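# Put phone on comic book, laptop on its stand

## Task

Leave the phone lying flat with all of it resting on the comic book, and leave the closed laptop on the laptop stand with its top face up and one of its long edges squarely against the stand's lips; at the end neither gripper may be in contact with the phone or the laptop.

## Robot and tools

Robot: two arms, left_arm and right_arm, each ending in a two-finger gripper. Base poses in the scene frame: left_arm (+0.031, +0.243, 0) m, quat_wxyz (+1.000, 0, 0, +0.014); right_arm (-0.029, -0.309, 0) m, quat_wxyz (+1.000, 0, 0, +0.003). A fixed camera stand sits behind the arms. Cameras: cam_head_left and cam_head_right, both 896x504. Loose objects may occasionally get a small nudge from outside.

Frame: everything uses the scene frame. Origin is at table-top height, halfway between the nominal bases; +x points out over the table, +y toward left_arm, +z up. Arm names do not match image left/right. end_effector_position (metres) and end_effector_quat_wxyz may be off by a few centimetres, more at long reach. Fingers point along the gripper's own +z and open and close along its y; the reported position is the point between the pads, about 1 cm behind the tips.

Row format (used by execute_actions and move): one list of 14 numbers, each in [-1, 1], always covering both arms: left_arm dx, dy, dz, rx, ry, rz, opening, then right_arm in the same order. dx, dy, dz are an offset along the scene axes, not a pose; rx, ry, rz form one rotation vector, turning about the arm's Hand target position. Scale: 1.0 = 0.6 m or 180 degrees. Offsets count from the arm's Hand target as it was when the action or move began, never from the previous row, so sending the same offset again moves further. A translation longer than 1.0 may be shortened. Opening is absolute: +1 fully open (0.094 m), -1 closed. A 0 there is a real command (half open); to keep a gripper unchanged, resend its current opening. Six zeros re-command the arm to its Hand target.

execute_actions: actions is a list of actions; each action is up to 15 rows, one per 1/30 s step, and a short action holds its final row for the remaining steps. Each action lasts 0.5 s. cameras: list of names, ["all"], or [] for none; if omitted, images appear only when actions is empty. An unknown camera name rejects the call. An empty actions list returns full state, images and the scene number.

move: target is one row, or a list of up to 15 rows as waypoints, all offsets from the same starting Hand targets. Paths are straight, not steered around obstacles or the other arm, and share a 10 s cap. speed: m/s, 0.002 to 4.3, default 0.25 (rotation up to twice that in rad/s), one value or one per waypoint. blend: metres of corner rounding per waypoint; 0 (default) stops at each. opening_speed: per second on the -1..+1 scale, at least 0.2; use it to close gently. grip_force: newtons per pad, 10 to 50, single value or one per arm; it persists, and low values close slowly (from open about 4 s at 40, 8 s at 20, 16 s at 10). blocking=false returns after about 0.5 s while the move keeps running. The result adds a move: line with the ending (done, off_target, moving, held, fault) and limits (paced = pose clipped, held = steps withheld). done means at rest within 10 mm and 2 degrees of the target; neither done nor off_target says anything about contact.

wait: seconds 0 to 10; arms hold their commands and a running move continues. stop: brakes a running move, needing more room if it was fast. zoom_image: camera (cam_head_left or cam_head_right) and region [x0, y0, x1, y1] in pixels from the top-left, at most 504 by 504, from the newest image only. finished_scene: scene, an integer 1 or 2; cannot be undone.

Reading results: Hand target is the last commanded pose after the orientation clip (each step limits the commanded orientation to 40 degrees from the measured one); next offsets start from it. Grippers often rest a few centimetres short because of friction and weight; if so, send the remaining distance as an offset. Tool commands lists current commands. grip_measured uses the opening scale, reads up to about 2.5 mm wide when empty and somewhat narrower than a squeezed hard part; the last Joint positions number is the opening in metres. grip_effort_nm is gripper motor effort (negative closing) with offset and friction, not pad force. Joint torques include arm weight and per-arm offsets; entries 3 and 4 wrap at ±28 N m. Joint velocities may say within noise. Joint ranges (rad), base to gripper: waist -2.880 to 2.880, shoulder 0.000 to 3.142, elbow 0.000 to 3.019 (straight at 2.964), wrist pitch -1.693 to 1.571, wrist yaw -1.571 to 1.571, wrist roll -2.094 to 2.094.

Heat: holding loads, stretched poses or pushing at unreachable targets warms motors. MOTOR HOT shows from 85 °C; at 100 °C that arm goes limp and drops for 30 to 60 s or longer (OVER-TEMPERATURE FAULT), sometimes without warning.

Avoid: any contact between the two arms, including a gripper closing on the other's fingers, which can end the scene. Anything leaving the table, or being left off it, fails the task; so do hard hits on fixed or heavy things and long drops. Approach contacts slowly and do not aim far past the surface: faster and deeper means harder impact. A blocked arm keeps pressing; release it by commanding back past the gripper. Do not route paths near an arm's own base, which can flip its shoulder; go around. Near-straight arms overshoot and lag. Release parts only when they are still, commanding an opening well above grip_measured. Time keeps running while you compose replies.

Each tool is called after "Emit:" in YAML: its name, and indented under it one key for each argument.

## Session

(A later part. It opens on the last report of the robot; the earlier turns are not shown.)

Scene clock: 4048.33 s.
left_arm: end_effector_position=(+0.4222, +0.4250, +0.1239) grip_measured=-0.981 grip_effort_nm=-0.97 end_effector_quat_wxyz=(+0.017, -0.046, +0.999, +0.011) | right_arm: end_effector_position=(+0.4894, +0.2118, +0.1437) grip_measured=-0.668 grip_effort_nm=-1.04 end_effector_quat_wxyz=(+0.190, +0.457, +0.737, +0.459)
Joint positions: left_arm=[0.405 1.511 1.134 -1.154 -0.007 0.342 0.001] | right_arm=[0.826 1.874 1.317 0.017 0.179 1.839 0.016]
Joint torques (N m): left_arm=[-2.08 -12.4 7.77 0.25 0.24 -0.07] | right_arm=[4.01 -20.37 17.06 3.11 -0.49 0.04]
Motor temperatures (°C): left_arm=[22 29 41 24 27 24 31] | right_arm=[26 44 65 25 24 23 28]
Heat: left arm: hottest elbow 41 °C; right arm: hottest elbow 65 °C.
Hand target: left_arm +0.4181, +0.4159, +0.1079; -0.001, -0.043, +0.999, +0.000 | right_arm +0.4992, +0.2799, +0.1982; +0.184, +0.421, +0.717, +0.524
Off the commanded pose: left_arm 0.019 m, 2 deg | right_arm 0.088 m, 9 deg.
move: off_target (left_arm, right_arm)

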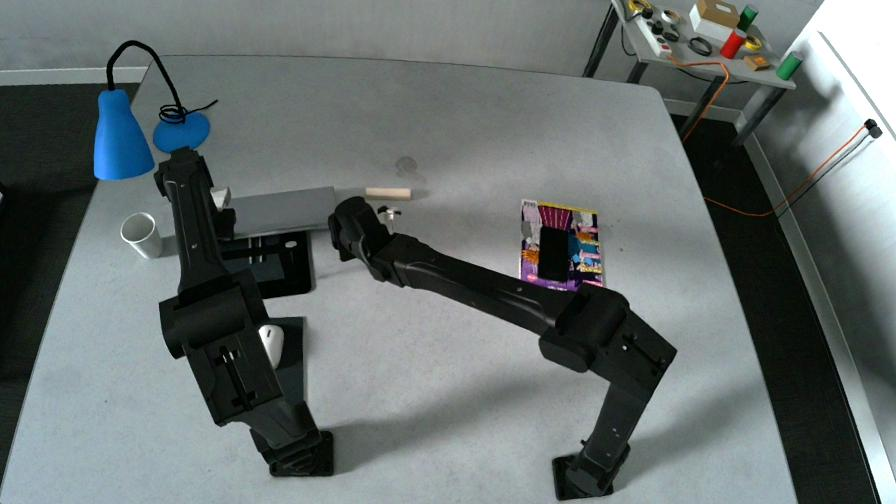

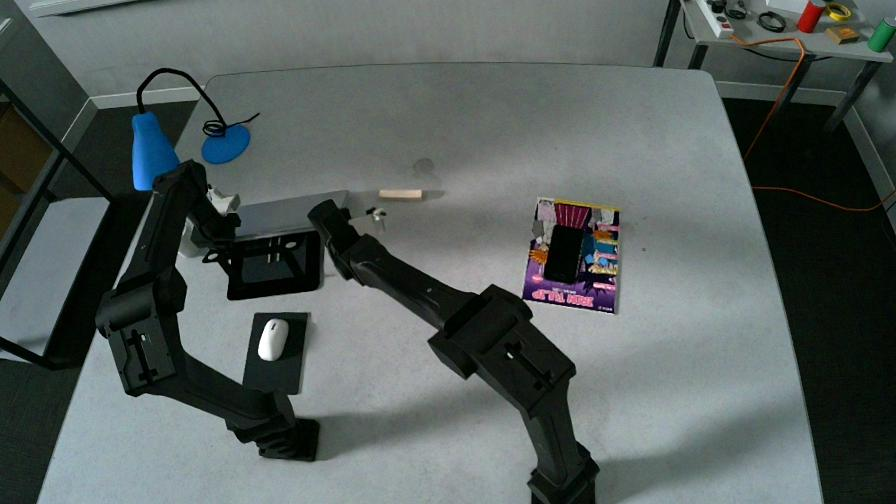

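Emit:
zoom_image:
  camera: "cam_head_right"
  region: [195, 180, 365, 310]

Emit:
zoom_image:
  camera: "cam_head_left"
  region: [215, 175, 355, 275]

Scaled by 2.965.

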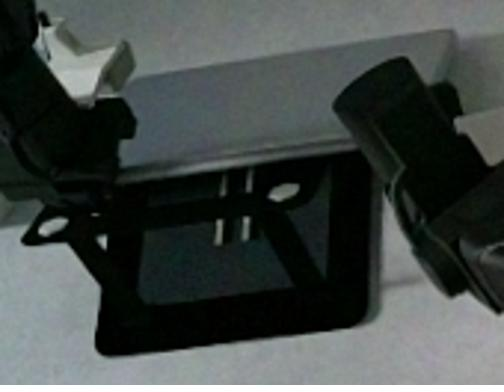

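Scaled by 3.600.

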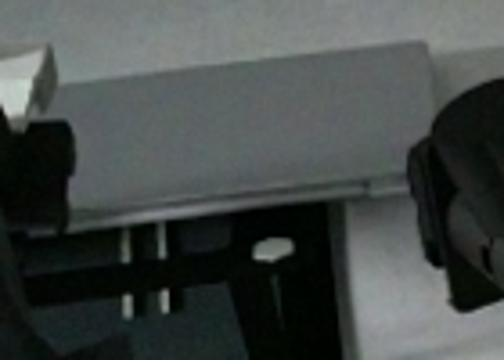

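Emit:
move:
  target: [0,0,0,0,0,0,-1,0,0,-0.12,0,0,0,-0.8]
  speed: 0.06
  cameras: ["cam_head_left","cam_head_right"]

Emit:
zoom_image:
  camera: "cam_head_left"
  region: [190, 170, 350, 270]

Emit:
zoom_image:
  camera: "cam_head_right"
  region: [195, 180, 365, 310]

Scene clock: 4086.30 s.
left_arm: end_effector_position=(+0.4242, +0.4279, +0.1241) grip_measured=-0.981 grip_effort_nm=-0.97 end_effector_quat_wxyz=(+0.021, -0.046, +0.999, +0.018) | right_arm: end_effector_position=(+0.5021, +0.2245, +0.1278) grip_measured=-0.668 grip_effort_nm=-1.04 end_effector_quat_wxyz=(+0.200, +0.449, +0.718, +0.494)
Joint positions: left_arm=[0.405 1.511 1.134 -1.142 -0.017 0.341 0.001] | right_arm=[0.826 1.941 1.317 0.168 0.183 1.834 0.016]
Joint torques (N m): left_arm=[-2.43 -11.69 8.02 0.09 0.61 -0.05] | right_arm=[3.9 -17.44 13.96 3.3 -0.66 0.08]
Motor temperatures (°C): left_arm=[22 28 41 23 27 24 31] | right_arm=[26 42 76 26 24 23 29]
Heat: left arm: hottest elbow 41 °C; right arm: hottest elbow 76 °C.
Hand target: left_arm +0.4181, +0.4159, +0.1079; -0.001, -0.043, +0.999, +0.001 | right_arm +0.4992, +0.2799, +0.1263; +0.184, +0.421, +0.717, +0.525
Off the commanded pose: left_arm 0.021 m, 3 deg | right_arm 0.056 m, 5 deg.
move: off_target (left_arm, right_arm)

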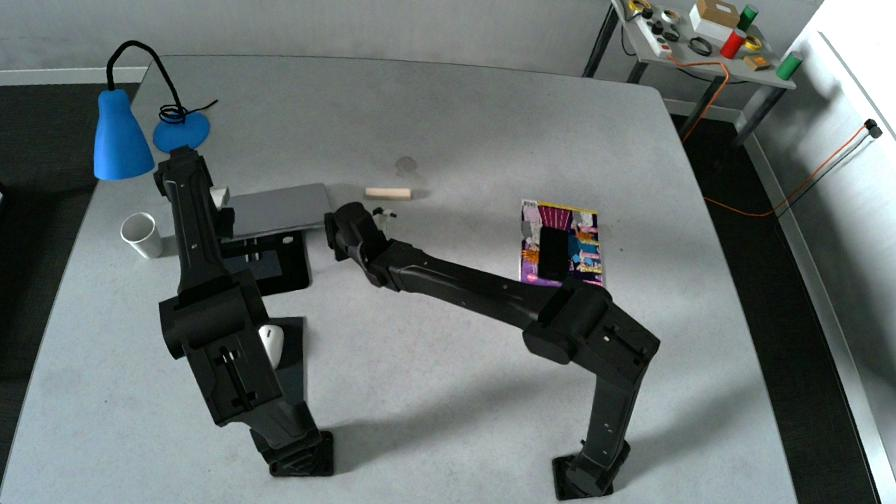

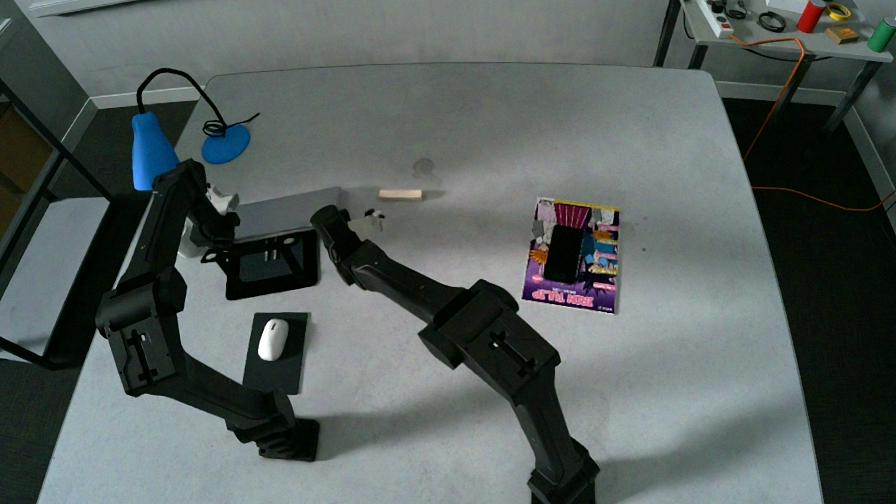

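Scaled by 3.150.

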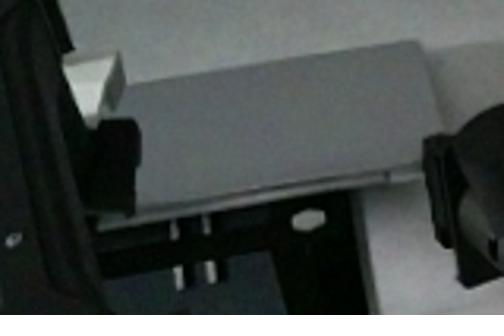

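Scaled by 2.965.

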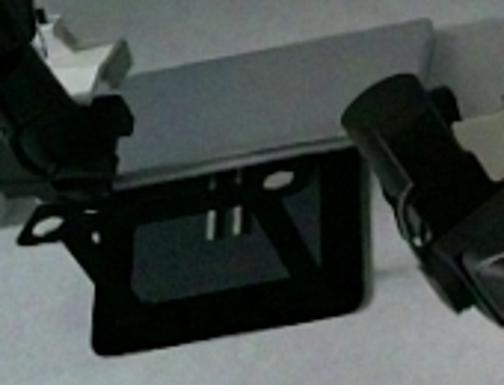

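Emit:
move:
  target:
    - [0,0,0,0,0,0,-1,0.0048,-0.0923,0.0025,0,0,0,-0.8]
    - [0,0,0,0,0,0,-1,0.0048,-0.0923,0.0025,0,0,0,0.0]
    - [0,0,0,0,0,0,-1,-0.117,-0.1807,0.0917,0,0,0,0.0]
  speed: [0.08,0.08,0.15]
  opening_speed: 1.0
  cameras: ["cam_head_left","cam_head_right"]

Emit:
zoom_image:
  camera: "cam_head_left"
  region: [190, 170, 350, 270]

Emit:
zoom_image:
  camera: "cam_head_right"
  region: [195, 180, 365, 310]

Scene clock: 4102.20 s.
left_arm: end_effector_position=(+0.4245, +0.4276, +0.1241) grip_measured=-0.981 grip_effort_nm=-0.97 end_effector_quat_wxyz=(+0.021, -0.047, +0.999, +0.017) | right_arm: end_effector_position=(+0.4381, +0.1708, +0.1883) grip_measured=-0.001 grip_effort_nm=0.07 end_effector_quat_wxyz=(+0.189, +0.420, +0.711, +0.532)
Joint positions: left_arm=[0.405 1.511 1.134 -1.141 -0.016 0.341 0.001] | right_arm=[0.828 1.675 1.056 0.243 0.13 1.814 0.047]
Joint torques (N m): left_arm=[-2.78 -11.75 7.54 -0.09 0.53 -0.05] | right_arm=[1.38 -19.19 7.5 1.2 0.15 0.13]
Motor temperatures (°C): left_arm=[22 28 41 23 27 24 31] | right_arm=[26 43 71 26 25 23 28]
Heat: left arm: hottest elbow 41 °C; right arm: hottest elbow 71 °C.
Hand target: left_arm +0.4181, +0.4159, +0.1079; -0.001, -0.043, +0.999, +0.000 | right_arm +0.4289, +0.1716, +0.1811; +0.184, +0.421, +0.717, +0.525
Off the commanded pose: left_arm 0.021 m, 3 deg | right_arm 0.012 m, 1 deg.
move: off_target (left_arm, right_arm)

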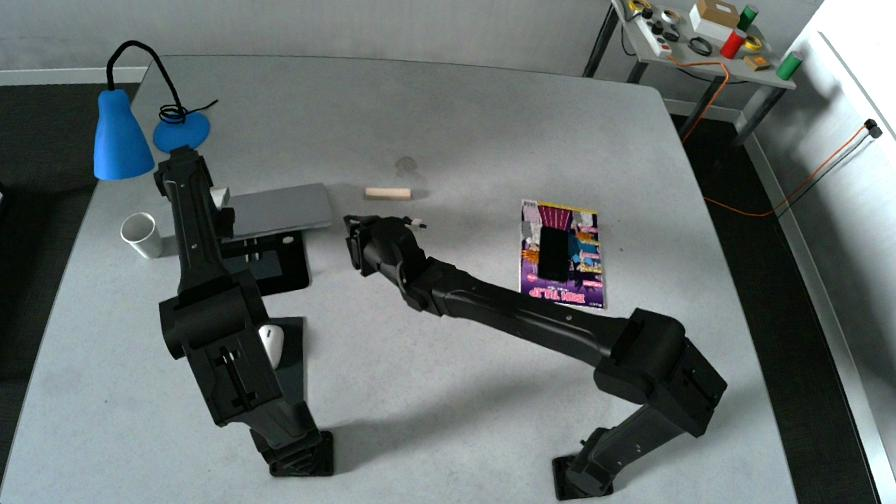

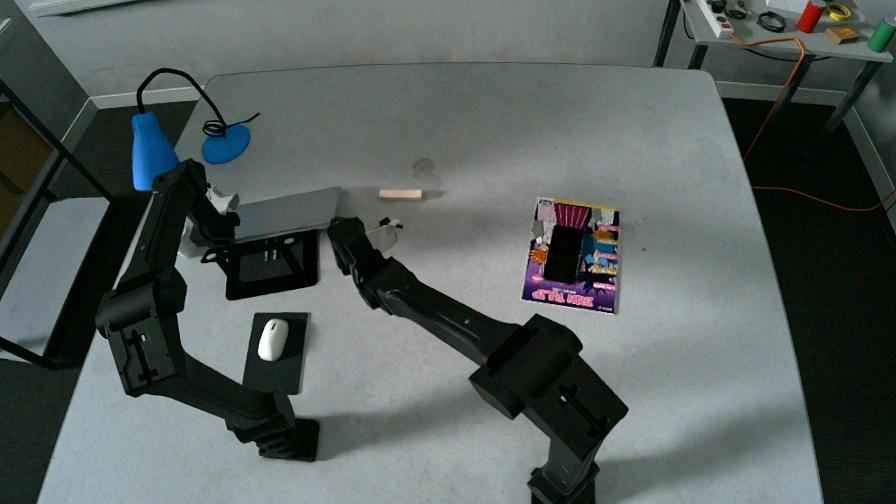

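Scaled by 3.150.

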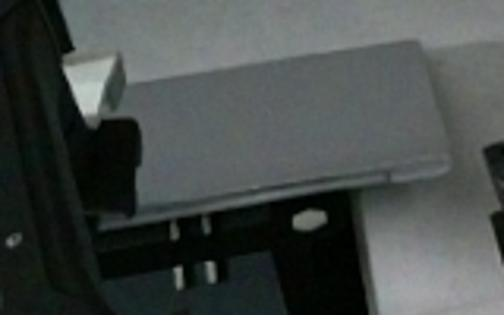

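Scaled by 2.965.

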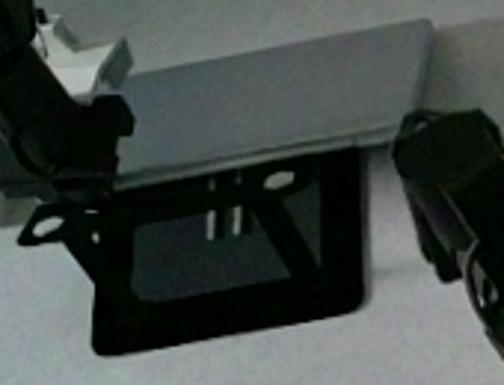

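Emit:
move:
  target:
    - [0.0107,0.0195,0.2368,0,0,0,-1,0,0,0,0,0,0,0.0]
    - [-0.2302,0.1402,0.2368,0,0,0,-1,0,0,0,0,0,0,0.0]
  speed: [0.12,0.25]
  blend: [0.02,0]
  cameras: ["cam_head_left","cam_head_right"]

Emit:
zoom_image:
  camera: "cam_head_left"
  region: [190, 170, 350, 270]

Emit:
zoom_image:
  camera: "cam_head_right"
  region: [195, 180, 365, 310]

Scene clock: 4110.77 s.
left_arm: end_effector_position=(+0.2873, +0.5025, +0.2468) grip_measured=-0.981 grip_effort_nm=-0.97 end_effector_quat_wxyz=(-0.002, -0.043, +0.999, +0.001) | right_arm: end_effector_position=(+0.4381, +0.1708, +0.1883) grip_measured=-0.001 grip_effort_nm=0.07 end_effector_quat_wxyz=(+0.189, +0.420, +0.711, +0.532)
Joint positions: left_arm=[0.762 1.295 1.246 -1.524 -0.005 0.705 0.001] | right_arm=[0.828 1.675 1.056 0.243 0.13 1.814 0.047]
Joint torques (N m): left_arm=[-0.09 -12.75 9.31 -0.06 0.12 0.14] | right_arm=[1.32 -19.19 7.47 1.2 0.15 0.13]
Motor temperatures (°C): left_arm=[22 28 41 23 27 24 31] | right_arm=[26 43 66 26 24 23 28]
Heat: left arm: hottest elbow 41 °C; right arm: hottest elbow 66 °C.
Hand target: left_arm +0.2800, +0.5001, +0.2500; -0.001, -0.043, +0.999, +0.001 | right_arm +0.4289, +0.1716, +0.1811; +0.184, +0.421, +0.717, +0.525
Off the commanded pose: left_arm 0.008 m, 0 deg | right_arm 0.012 m, 1 deg.
move: off_target (right_arm)

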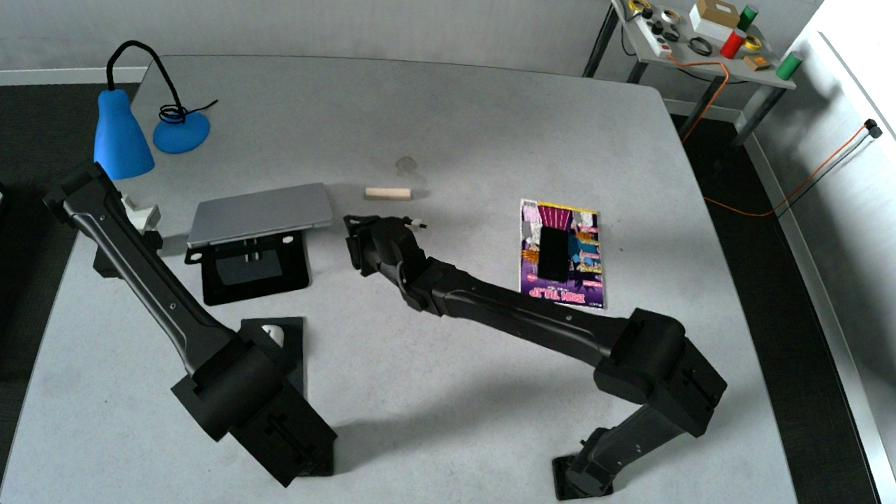

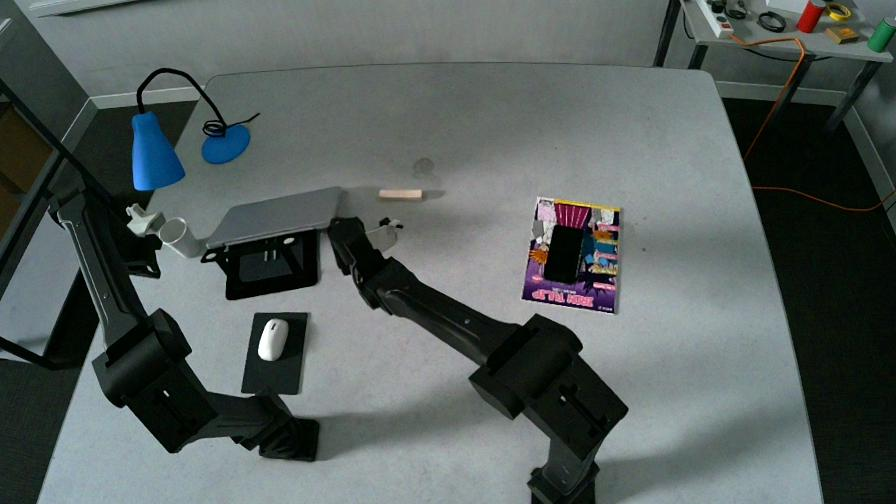

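Scaled by 3.150.

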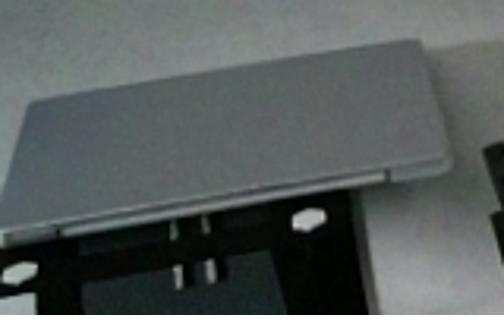

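Scaled by 2.965.

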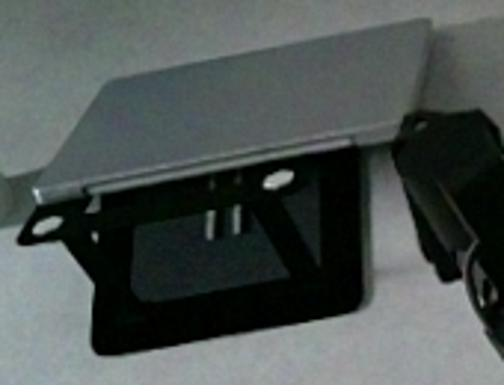

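Emit:
zoom_image:
  camera: "cam_head_left"
  region: [190, 175, 270, 225]

Emit:
zoom_image:
  camera: "cam_head_left"
  region: [255, 170, 345, 225]

Emit:
zoom_image:
  camera: "cam_head_right"
  region: [215, 180, 345, 230]

Emit:
zoom_image:
  camera: "cam_head_left"
  region: [180, 215, 320, 310]

Scaled by 6.300.

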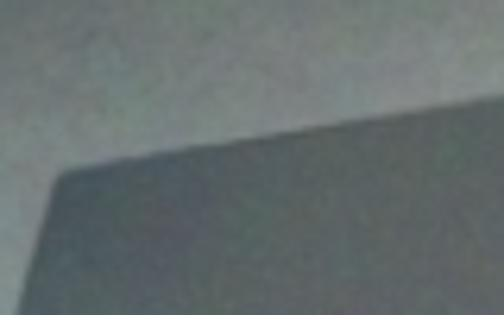

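Scaled by 5.600.

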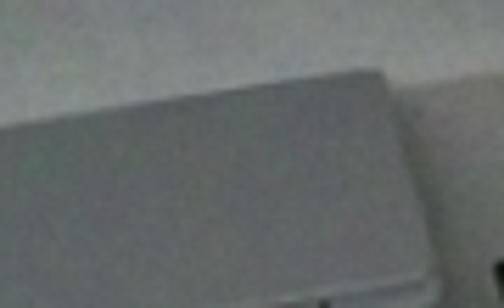

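Scaled by 3.877.

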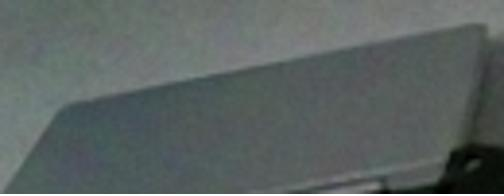

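Scaled by 3.600.

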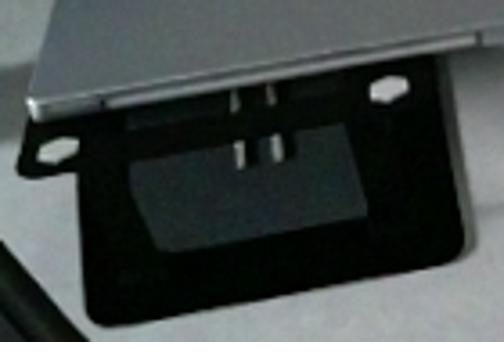

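Emit:
move:
  target: [0.0333,-0.1333,-0.0167,0.318,-0.2247,-0.3942,0.0,0,0,0,0,0,0,0.0]
  speed: 0.4
  cameras: ["cam_head_left","cam_head_right"]

Scene clock: 4355.20 s.
left_arm: end_effector_position=(+0.3018, +0.4159, +0.2408) grip_measured=-0.002 grip_effort_nm=0.13 end_effector_quat_wxyz=(+0.332, +0.517, +0.670, +0.417) | right_arm: end_effector_position=(+0.4381, +0.1708, +0.1883) grip_measured=-0.001 grip_effort_nm=0.07 end_effector_quat_wxyz=(+0.189, +0.420, +0.711, +0.532)
Joint positions: left_arm=[0.826 0.556 0.466 -0.44 0.546 1.85 0.047] | right_arm=[0.828 1.675 1.056 0.243 0.13 1.814 0.047]
Joint torques (N m): left_arm=[-1.08 -1.61 10.61 2.33 0.28 0.08] | right_arm=[1.32 -19.19 7.47 1.2 0.16 0.13]
Motor temperatures (°C): left_arm=[22 28 42 23 26 23 31] | right_arm=[26 44 46 25 24 23 26]
Heat: left arm: hottest elbow 42 °C; right arm: hottest elbow 46 °C.
Hand target: left_arm +0.2999, +0.4200, +0.2399; +0.329, +0.515, +0.667, +0.426 | right_arm +0.4289, +0.1716, +0.1811; +0.184, +0.421, +0.717, +0.525
Off the commanded pose: left_arm 0.005 m, 1 deg | right_arm 0.012 m, 1 deg.
move: off_target (right_arm)

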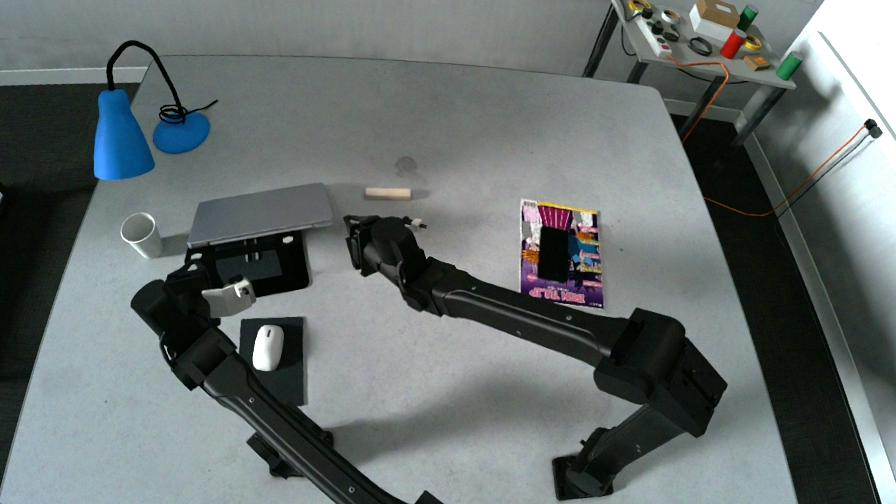

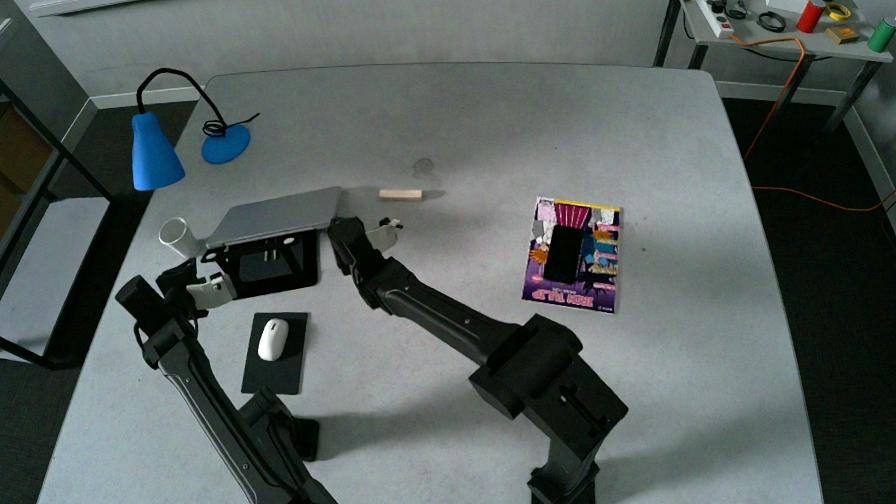

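Emit:
move:
  target: [0.0832,-0.0128,-0.137,0,0,0,0.0,0,0,0,0,0,0,0.0]
  speed: 0.2
  cameras: ["cam_head_left","cam_head_right"]

Emit:
zoom_image:
  camera: "cam_head_left"
  region: [160, 210, 320, 320]

Emit:
zoom_image:
  camera: "cam_head_right"
  region: [170, 210, 330, 320]

Scene clock: 4362.47 s.
left_arm: end_effector_position=(+0.3471, +0.4163, +0.1610) grip_measured=-0.002 grip_effort_nm=0.13 end_effector_quat_wxyz=(+0.324, +0.515, +0.669, +0.428) | right_arm: end_effector_position=(+0.4381, +0.1708, +0.1883) grip_measured=-0.001 grip_effort_nm=0.07 end_effector_quat_wxyz=(+0.189, +0.420, +0.711, +0.532)
Joint positions: left_arm=[0.65 0.809 0.31 0.026 0.372 1.763 0.047] | right_arm=[0.828 1.675 1.056 0.243 0.13 1.814 0.047]
Joint torques (N m): left_arm=[-2.9 -2.08 9.73 2.54 -0.02 -0.18] | right_arm=[1.32 -19.19 7.47 1.21 0.14 0.13]
Heat: left arm: hottest elbow 42 °C; right arm: hottest elbow 46 °C.
Hand target: left_arm +0.3498, +0.4123, +0.1577; +0.329, +0.516, +0.667, +0.426 | right_arm +0.4289, +0.1716, +0.1811; +0.184, +0.421, +0.717, +0.525
Off the commanded pose: left_arm 0.006 m, 1 deg | right_arm 0.012 m, 1 deg.
move: off_target (right_arm)

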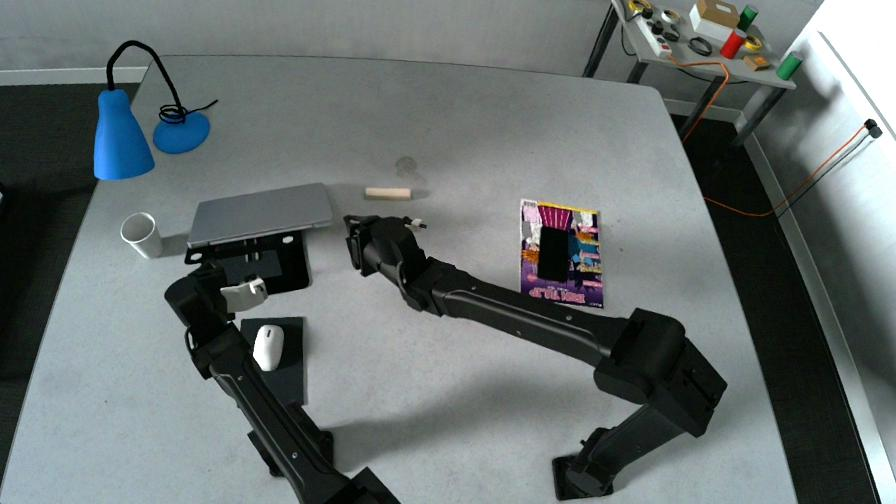

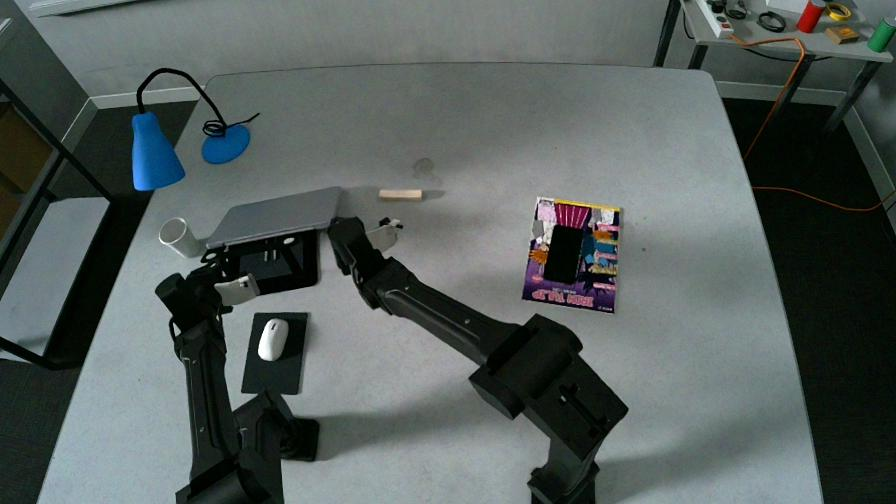

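Scaled by 3.150.

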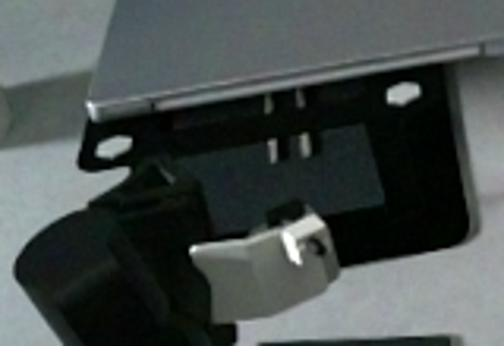

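Scaled by 3.150.

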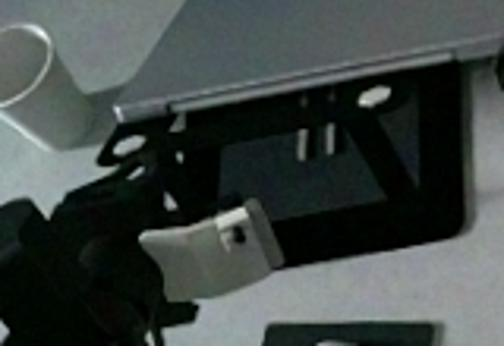

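Emit:
move:
  target: [0.0767,0.0105,-0.0372,0,0,0,0.0,0,0,0,0,0,0,0.0]
  speed: 0.15
  cameras: ["cam_head_left","cam_head_right"]

Emit:
zoom_image:
  camera: "cam_head_left"
  region: [170, 225, 290, 305]

Emit:
zoom_image:
  camera: "cam_head_right"
  region: [190, 225, 310, 305]

Scene clock: 4368.70 s.
left_arm: end_effector_position=(+0.3819, +0.4156, +0.1245) grip_measured=-0.002 grip_effort_nm=0.11 end_effector_quat_wxyz=(+0.321, +0.518, +0.673, +0.420) | right_arm: end_effector_position=(+0.4381, +0.1708, +0.1883) grip_measured=-0.001 grip_effort_nm=0.07 end_effector_quat_wxyz=(+0.189, +0.420, +0.711, +0.532)
Joint positions: left_arm=[0.557 1.049 0.31 0.261 0.29 1.721 0.047] | right_arm=[0.828 1.675 1.056 0.243 0.13 1.814 0.047]
Joint torques (N m): left_arm=[-2.49 -4.31 12.21 2.17 -0.04 -0.17] | right_arm=[1.44 -19.14 7.49 1.18 0.14 0.14]
Heat: left arm: hottest elbow 42 °C; right arm: hottest elbow 46 °C.
Hand target: left_arm +0.3958, +0.4187, +0.1354; +0.328, +0.515, +0.667, +0.426 | right_arm +0.4289, +0.1716, +0.1811; +0.184, +0.421, +0.717, +0.525
Off the commanded pose: left_arm 0.018 m, 1 deg | right_arm 0.012 m, 1 deg.
move: off_target (left_arm, right_arm)

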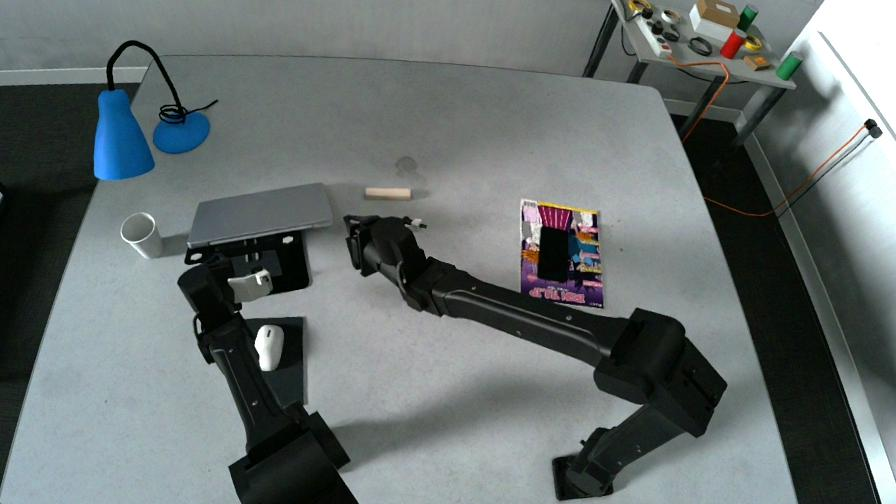

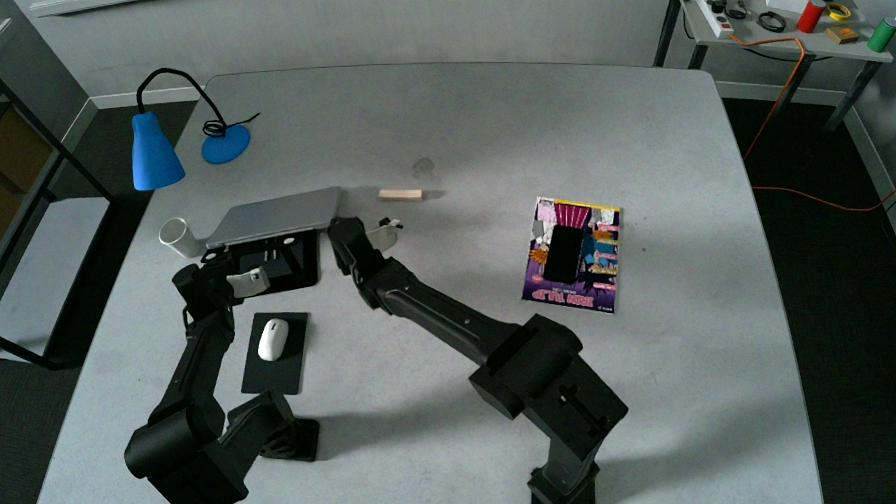

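Scaled by 4.200.

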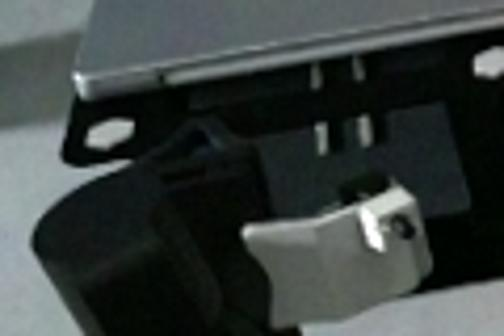

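Scaled by 4.200.

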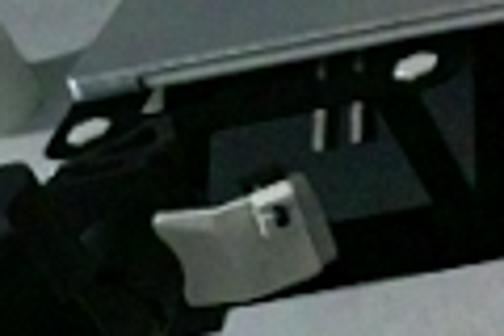

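Emit:
move:
  target:
    - [0.0,0.008,0.03,0,0,0,0.0,0,0,0,0,0,0,0.0]
    - [0.0302,0.0132,0.0225,0,0,0,0.0,0,0,0,0,0,0,0.0]
  speed: 0.12
  cameras: ["cam_head_left","cam_head_right"]

Emit:
zoom_image:
  camera: "cam_head_left"
  region: [170, 225, 290, 305]

Emit:
zoom_image:
  camera: "cam_head_right"
  region: [190, 225, 310, 305]

Scene clock: 4376.13 s.
left_arm: end_effector_position=(+0.3889, +0.4172, +0.1209) grip_measured=-0.002 grip_effort_nm=0.11 end_effector_quat_wxyz=(+0.315, +0.521, +0.684, +0.403) | right_arm: end_effector_position=(+0.4381, +0.1708, +0.1883) grip_measured=-0.001 grip_effort_nm=0.07 end_effector_quat_wxyz=(+0.189, +0.420, +0.711, +0.532)
Joint positions: left_arm=[0.547 1.076 0.344 0.213 0.28 1.714 0.047] | right_arm=[0.828 1.675 1.056 0.243 0.13 1.814 0.047]
Joint torques (N m): left_arm=[-3.37 -5.19 14.41 2.4 -0.04 -0.15] | right_arm=[1.26 -19.08 7.49 1.21 0.15 0.13]
Heat: left arm: hottest elbow 42 °C; right arm: hottest elbow 46 °C.
Hand target: left_arm +0.4139, +0.4265, +0.1489; +0.329, +0.516, +0.667, +0.426 | right_arm +0.4289, +0.1716, +0.1811; +0.184, +0.421, +0.717, +0.525
Off the commanded pose: left_arm 0.039 m, 4 deg | right_arm 0.012 m, 1 deg.
move: off_target (left_arm, right_arm)

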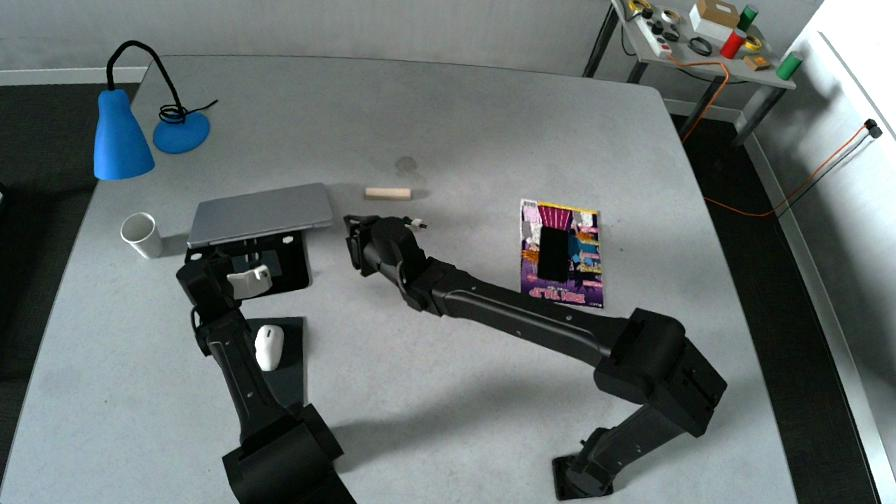

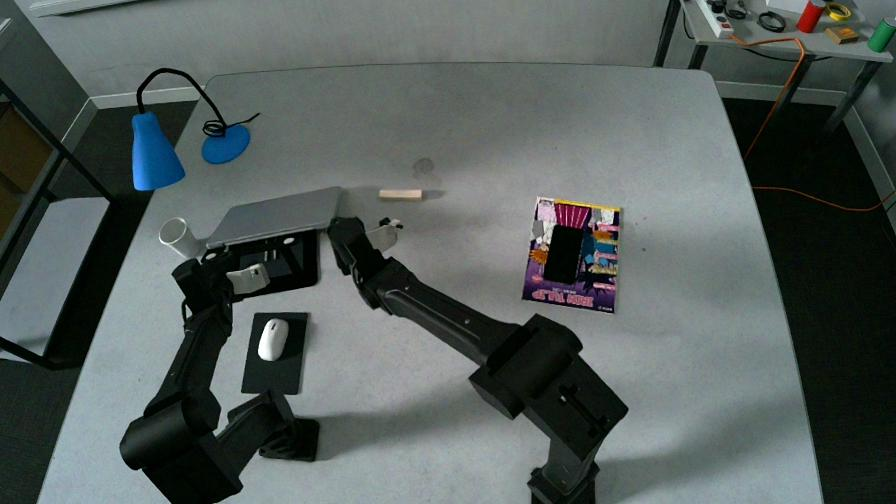

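Scaled by 4.200.

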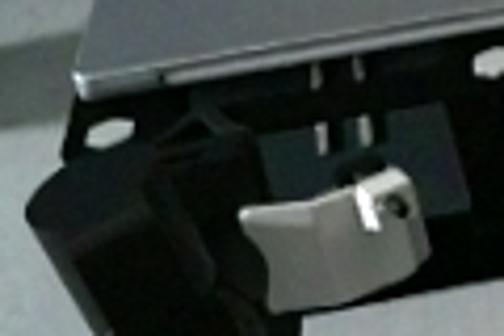

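Scaled by 4.200.

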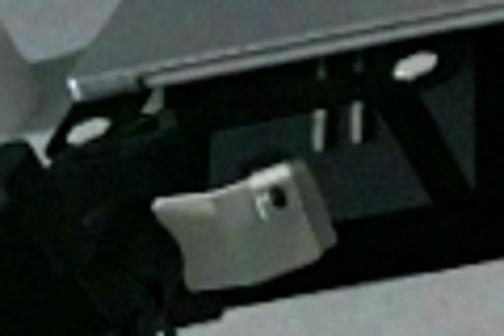

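Emit:
move:
  target: [0.0,0.0,0.035,0,0,0,0.0,0,0,0,0,0,0,0.0]
  speed: 0.1

Scene clock: 4381.23 s.
left_arm: end_effector_position=(+0.3917, +0.4192, +0.1346) grip_measured=-0.002 grip_effort_nm=0.11 end_effector_quat_wxyz=(+0.315, +0.520, +0.685, +0.402) | right_arm: end_effector_position=(+0.4381, +0.1708, +0.1883) grip_measured=-0.001 grip_effort_nm=0.07 end_effector_quat_wxyz=(+0.189, +0.420, +0.711, +0.532)
Joint positions: left_arm=[0.547 1.044 0.374 0.15 0.279 1.712 0.047] | right_arm=[0.828 1.675 1.056 0.243 0.13 1.814 0.047]
Joint torques (N m): left_arm=[-2.61 -7.24 15.41 1.47 0 -0.17] | right_arm=[1.32 -19.14 7.46 1.2 0.15 0.13]
Heat: left arm: hottest elbow 42 °C; right arm: hottest elbow 46 °C.
Hand target: left_arm +0.4140, +0.4266, +0.1700; +0.329, +0.515, +0.667, +0.426 | right_arm +0.4289, +0.1716, +0.1811; +0.184, +0.421, +0.717, +0.525
Off the commanded pose: left_arm 0.042 m, 4 deg | right_arm 0.012 m, 1 deg.
move: off_target (left_arm, right_arm)

Emit:
move:
  target: [0.055,0.0125,-0.005,0,0,0,0.0,0,0,0,0,0,0,0.0]
  speed: 0.1
  cameras: ["cam_head_left","cam_head_right"]

Emit:
zoom_image:
  camera: "cam_head_left"
  region: [170, 225, 290, 305]

Emit:
zoom_image:
  camera: "cam_head_right"
  region: [190, 225, 310, 305]

Scene clock: 4387.23 s.
left_arm: end_effector_position=(+0.4192, +0.4250, +0.1348) grip_measured=-0.002 grip_effort_nm=0.11 end_effector_quat_wxyz=(+0.313, +0.522, +0.686, +0.399) | right_arm: end_effector_position=(+0.4381, +0.1708, +0.1883) grip_measured=-0.001 grip_effort_nm=0.07 end_effector_quat_wxyz=(+0.189, +0.420, +0.711, +0.532)
Joint positions: left_arm=[0.51 1.139 0.437 0.177 0.246 1.696 0.047] | right_arm=[0.828 1.675 1.056 0.243 0.13 1.814 0.047]
Joint torques (N m): left_arm=[-3.02 -6.89 15.41 2.3 -0.06 -0.15] | right_arm=[1.44 -19.14 7.47 1.25 0.15 0.13]
Heat: left arm: hottest elbow 43 °C; right arm: hottest elbow 46 °C.
Hand target: left_arm +0.4470, +0.4341, +0.1669; +0.329, +0.515, +0.667, +0.426 | right_arm +0.4289, +0.1716, +0.1811; +0.184, +0.421, +0.717, +0.525
Off the commanded pose: left_arm 0.044 m, 4 deg | right_arm 0.012 m, 1 deg.
move: off_target (left_arm, right_arm)

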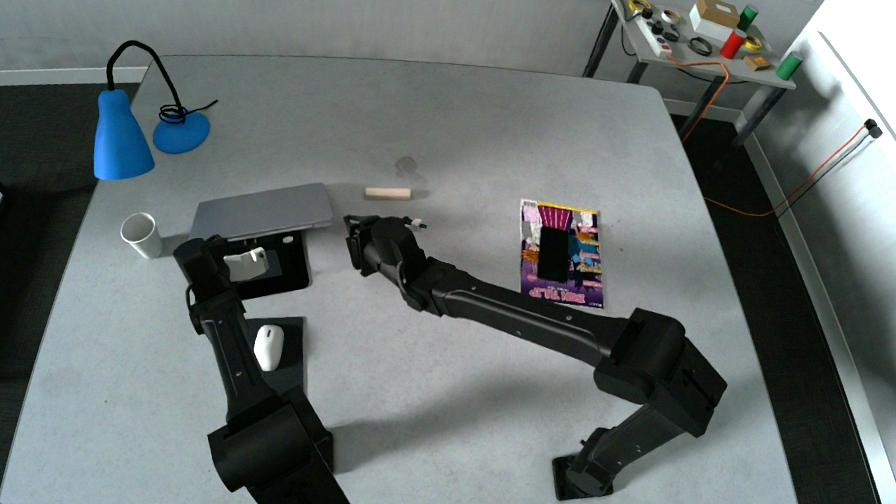

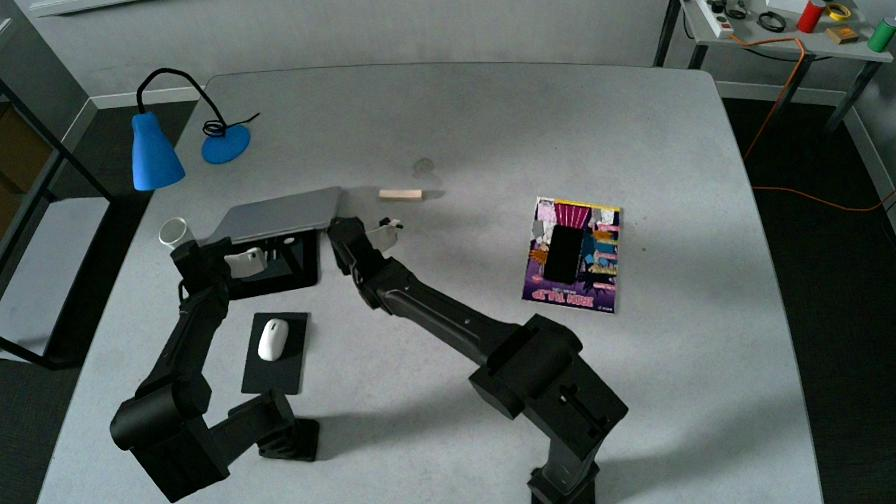

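Scaled by 4.200.

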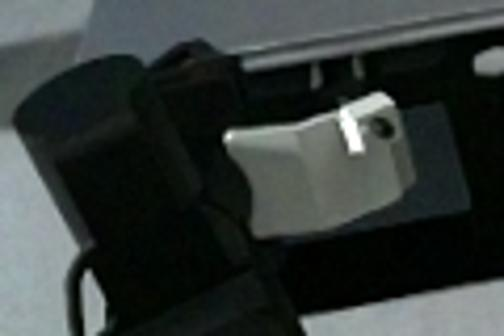

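Scaled by 4.200.

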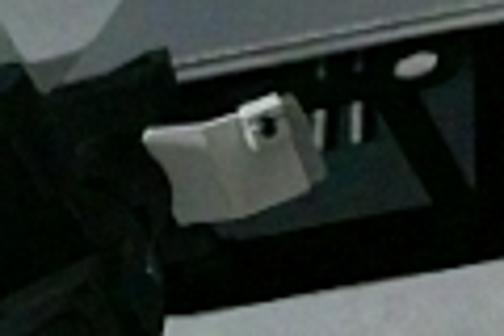

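Emit:
move:
  target: [0.005,0.0,-0.022,0,0,0,0.0,0,0,0,0,0,0,0.0]
  speed: 0.08

Scene clock: 4394.47 s.
left_arm: end_effector_position=(+0.4263, +0.4256, +0.1268) grip_measured=-0.002 grip_effort_nm=0.11 end_effector_quat_wxyz=(+0.315, +0.522, +0.684, +0.401) | right_arm: end_effector_position=(+0.4381, +0.1708, +0.1883) grip_measured=-0.001 grip_effort_nm=0.07 end_effector_quat_wxyz=(+0.189, +0.420, +0.711, +0.532)
Joint positions: left_arm=[0.502 1.187 0.437 0.232 0.243 1.692 0.047] | right_arm=[0.828 1.675 1.056 0.243 0.13 1.814 0.047]
Joint torques (N m): left_arm=[-2.73 -6.53 13.91 2.4 -0.08 -0.1] | right_arm=[1.32 -19.14 7.49 1.2 0.15 0.12]
Heat: left arm: hottest elbow 44 °C; right arm: hottest elbow 46 °C.
Hand target: left_arm +0.4499, +0.4341, +0.1536; +0.328, +0.515, +0.667, +0.426 | right_arm +0.4289, +0.1716, +0.1811; +0.184, +0.421, +0.717, +0.525
Off the commanded pose: left_arm 0.037 m, 4 deg | right_arm 0.012 m, 1 deg.
move: off_target (left_arm, right_arm)

Emit:
move:
  target: [0,0,0,0,0,0,-1.0,0,0,0,0,0,0,0.0]
  speed: 0.08
  grip_force: [25, 50]
  opening_speed: 0.4
  cameras: ["cam_head_left","cam_head_right"]

Emit:
zoom_image:
  camera: "cam_head_left"
  region: [170, 200, 330, 310]

Emit:
zoom_image:
  camera: "cam_head_right"
  region: [180, 190, 340, 310]

Scene clock: 4402.03 s.
left_arm: end_effector_position=(+0.4281, +0.4253, +0.1292) grip_measured=-0.455 grip_effort_nm=-0.54 end_effector_quat_wxyz=(+0.324, +0.511, +0.689, +0.400) | right_arm: end_effector_position=(+0.4381, +0.1708, +0.1883) grip_measured=-0.001 grip_effort_nm=0.07 end_effector_quat_wxyz=(+0.189, +0.420, +0.711, +0.532)
Joint positions: left_arm=[0.499 1.187 0.437 0.245 0.243 1.66 0.026] | right_arm=[0.828 1.675 1.056 0.243 0.13 1.814 0.047]
Joint torques (N m): left_arm=[-2.2 -6.42 13.89 1.99 -0.16 0.19] | right_arm=[1.44 -19.19 7.47 1.2 0.15 0.13]
Heat: left arm: hottest elbow 45 °C; right arm: hottest elbow 46 °C.
Hand target: left_arm +0.4499, +0.4341, +0.1537; +0.328, +0.515, +0.667, +0.426 | right_arm +0.4289, +0.1716, +0.1811; +0.184, +0.421, +0.717, +0.525
Off the commanded pose: left_arm 0.034 m, 4 deg | right_arm 0.012 m, 1 deg.
grip_force (N): 25, 50
move: off_target (left_arm, right_arm)

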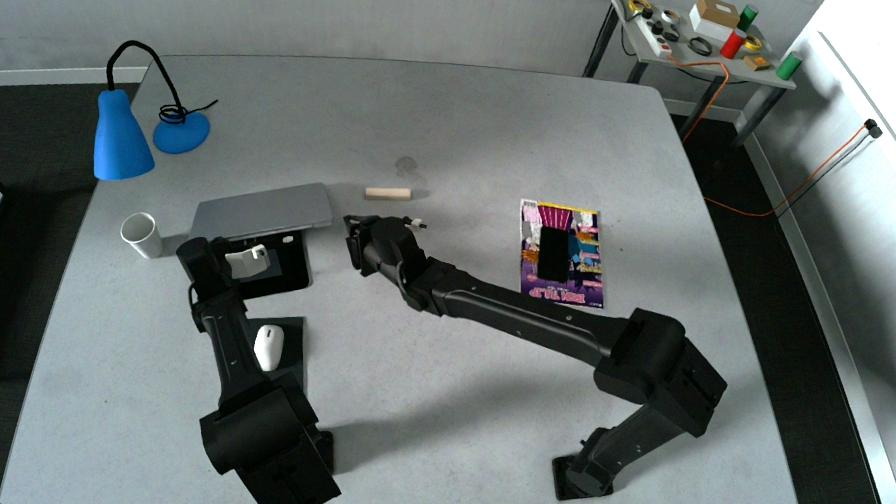

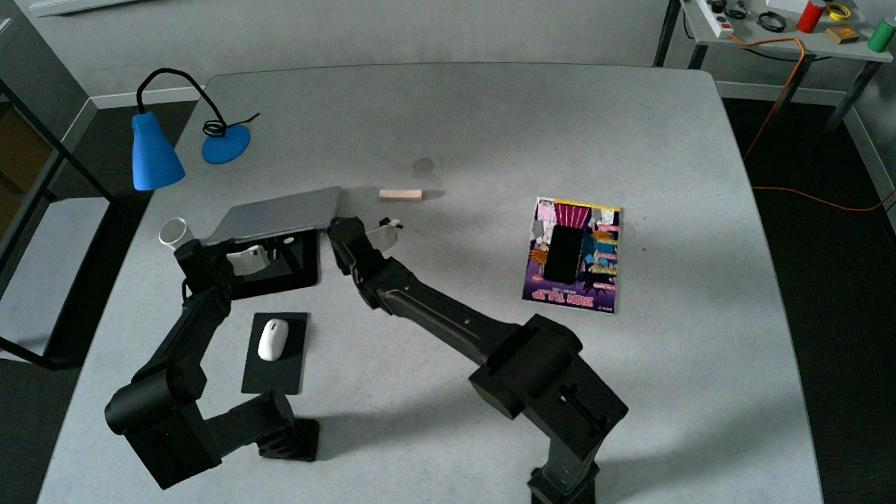

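Scaled by 3.150.

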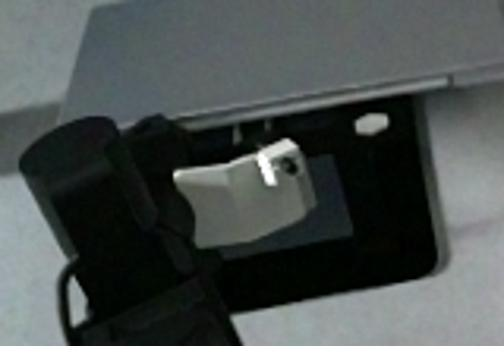

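Scaled by 3.150.

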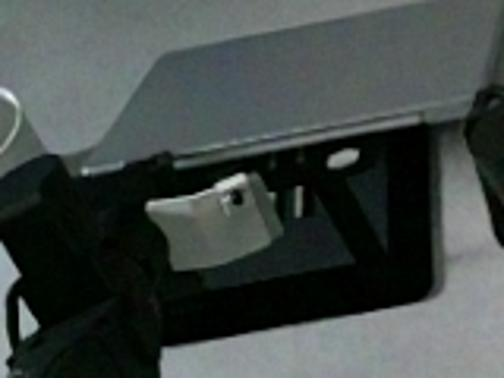

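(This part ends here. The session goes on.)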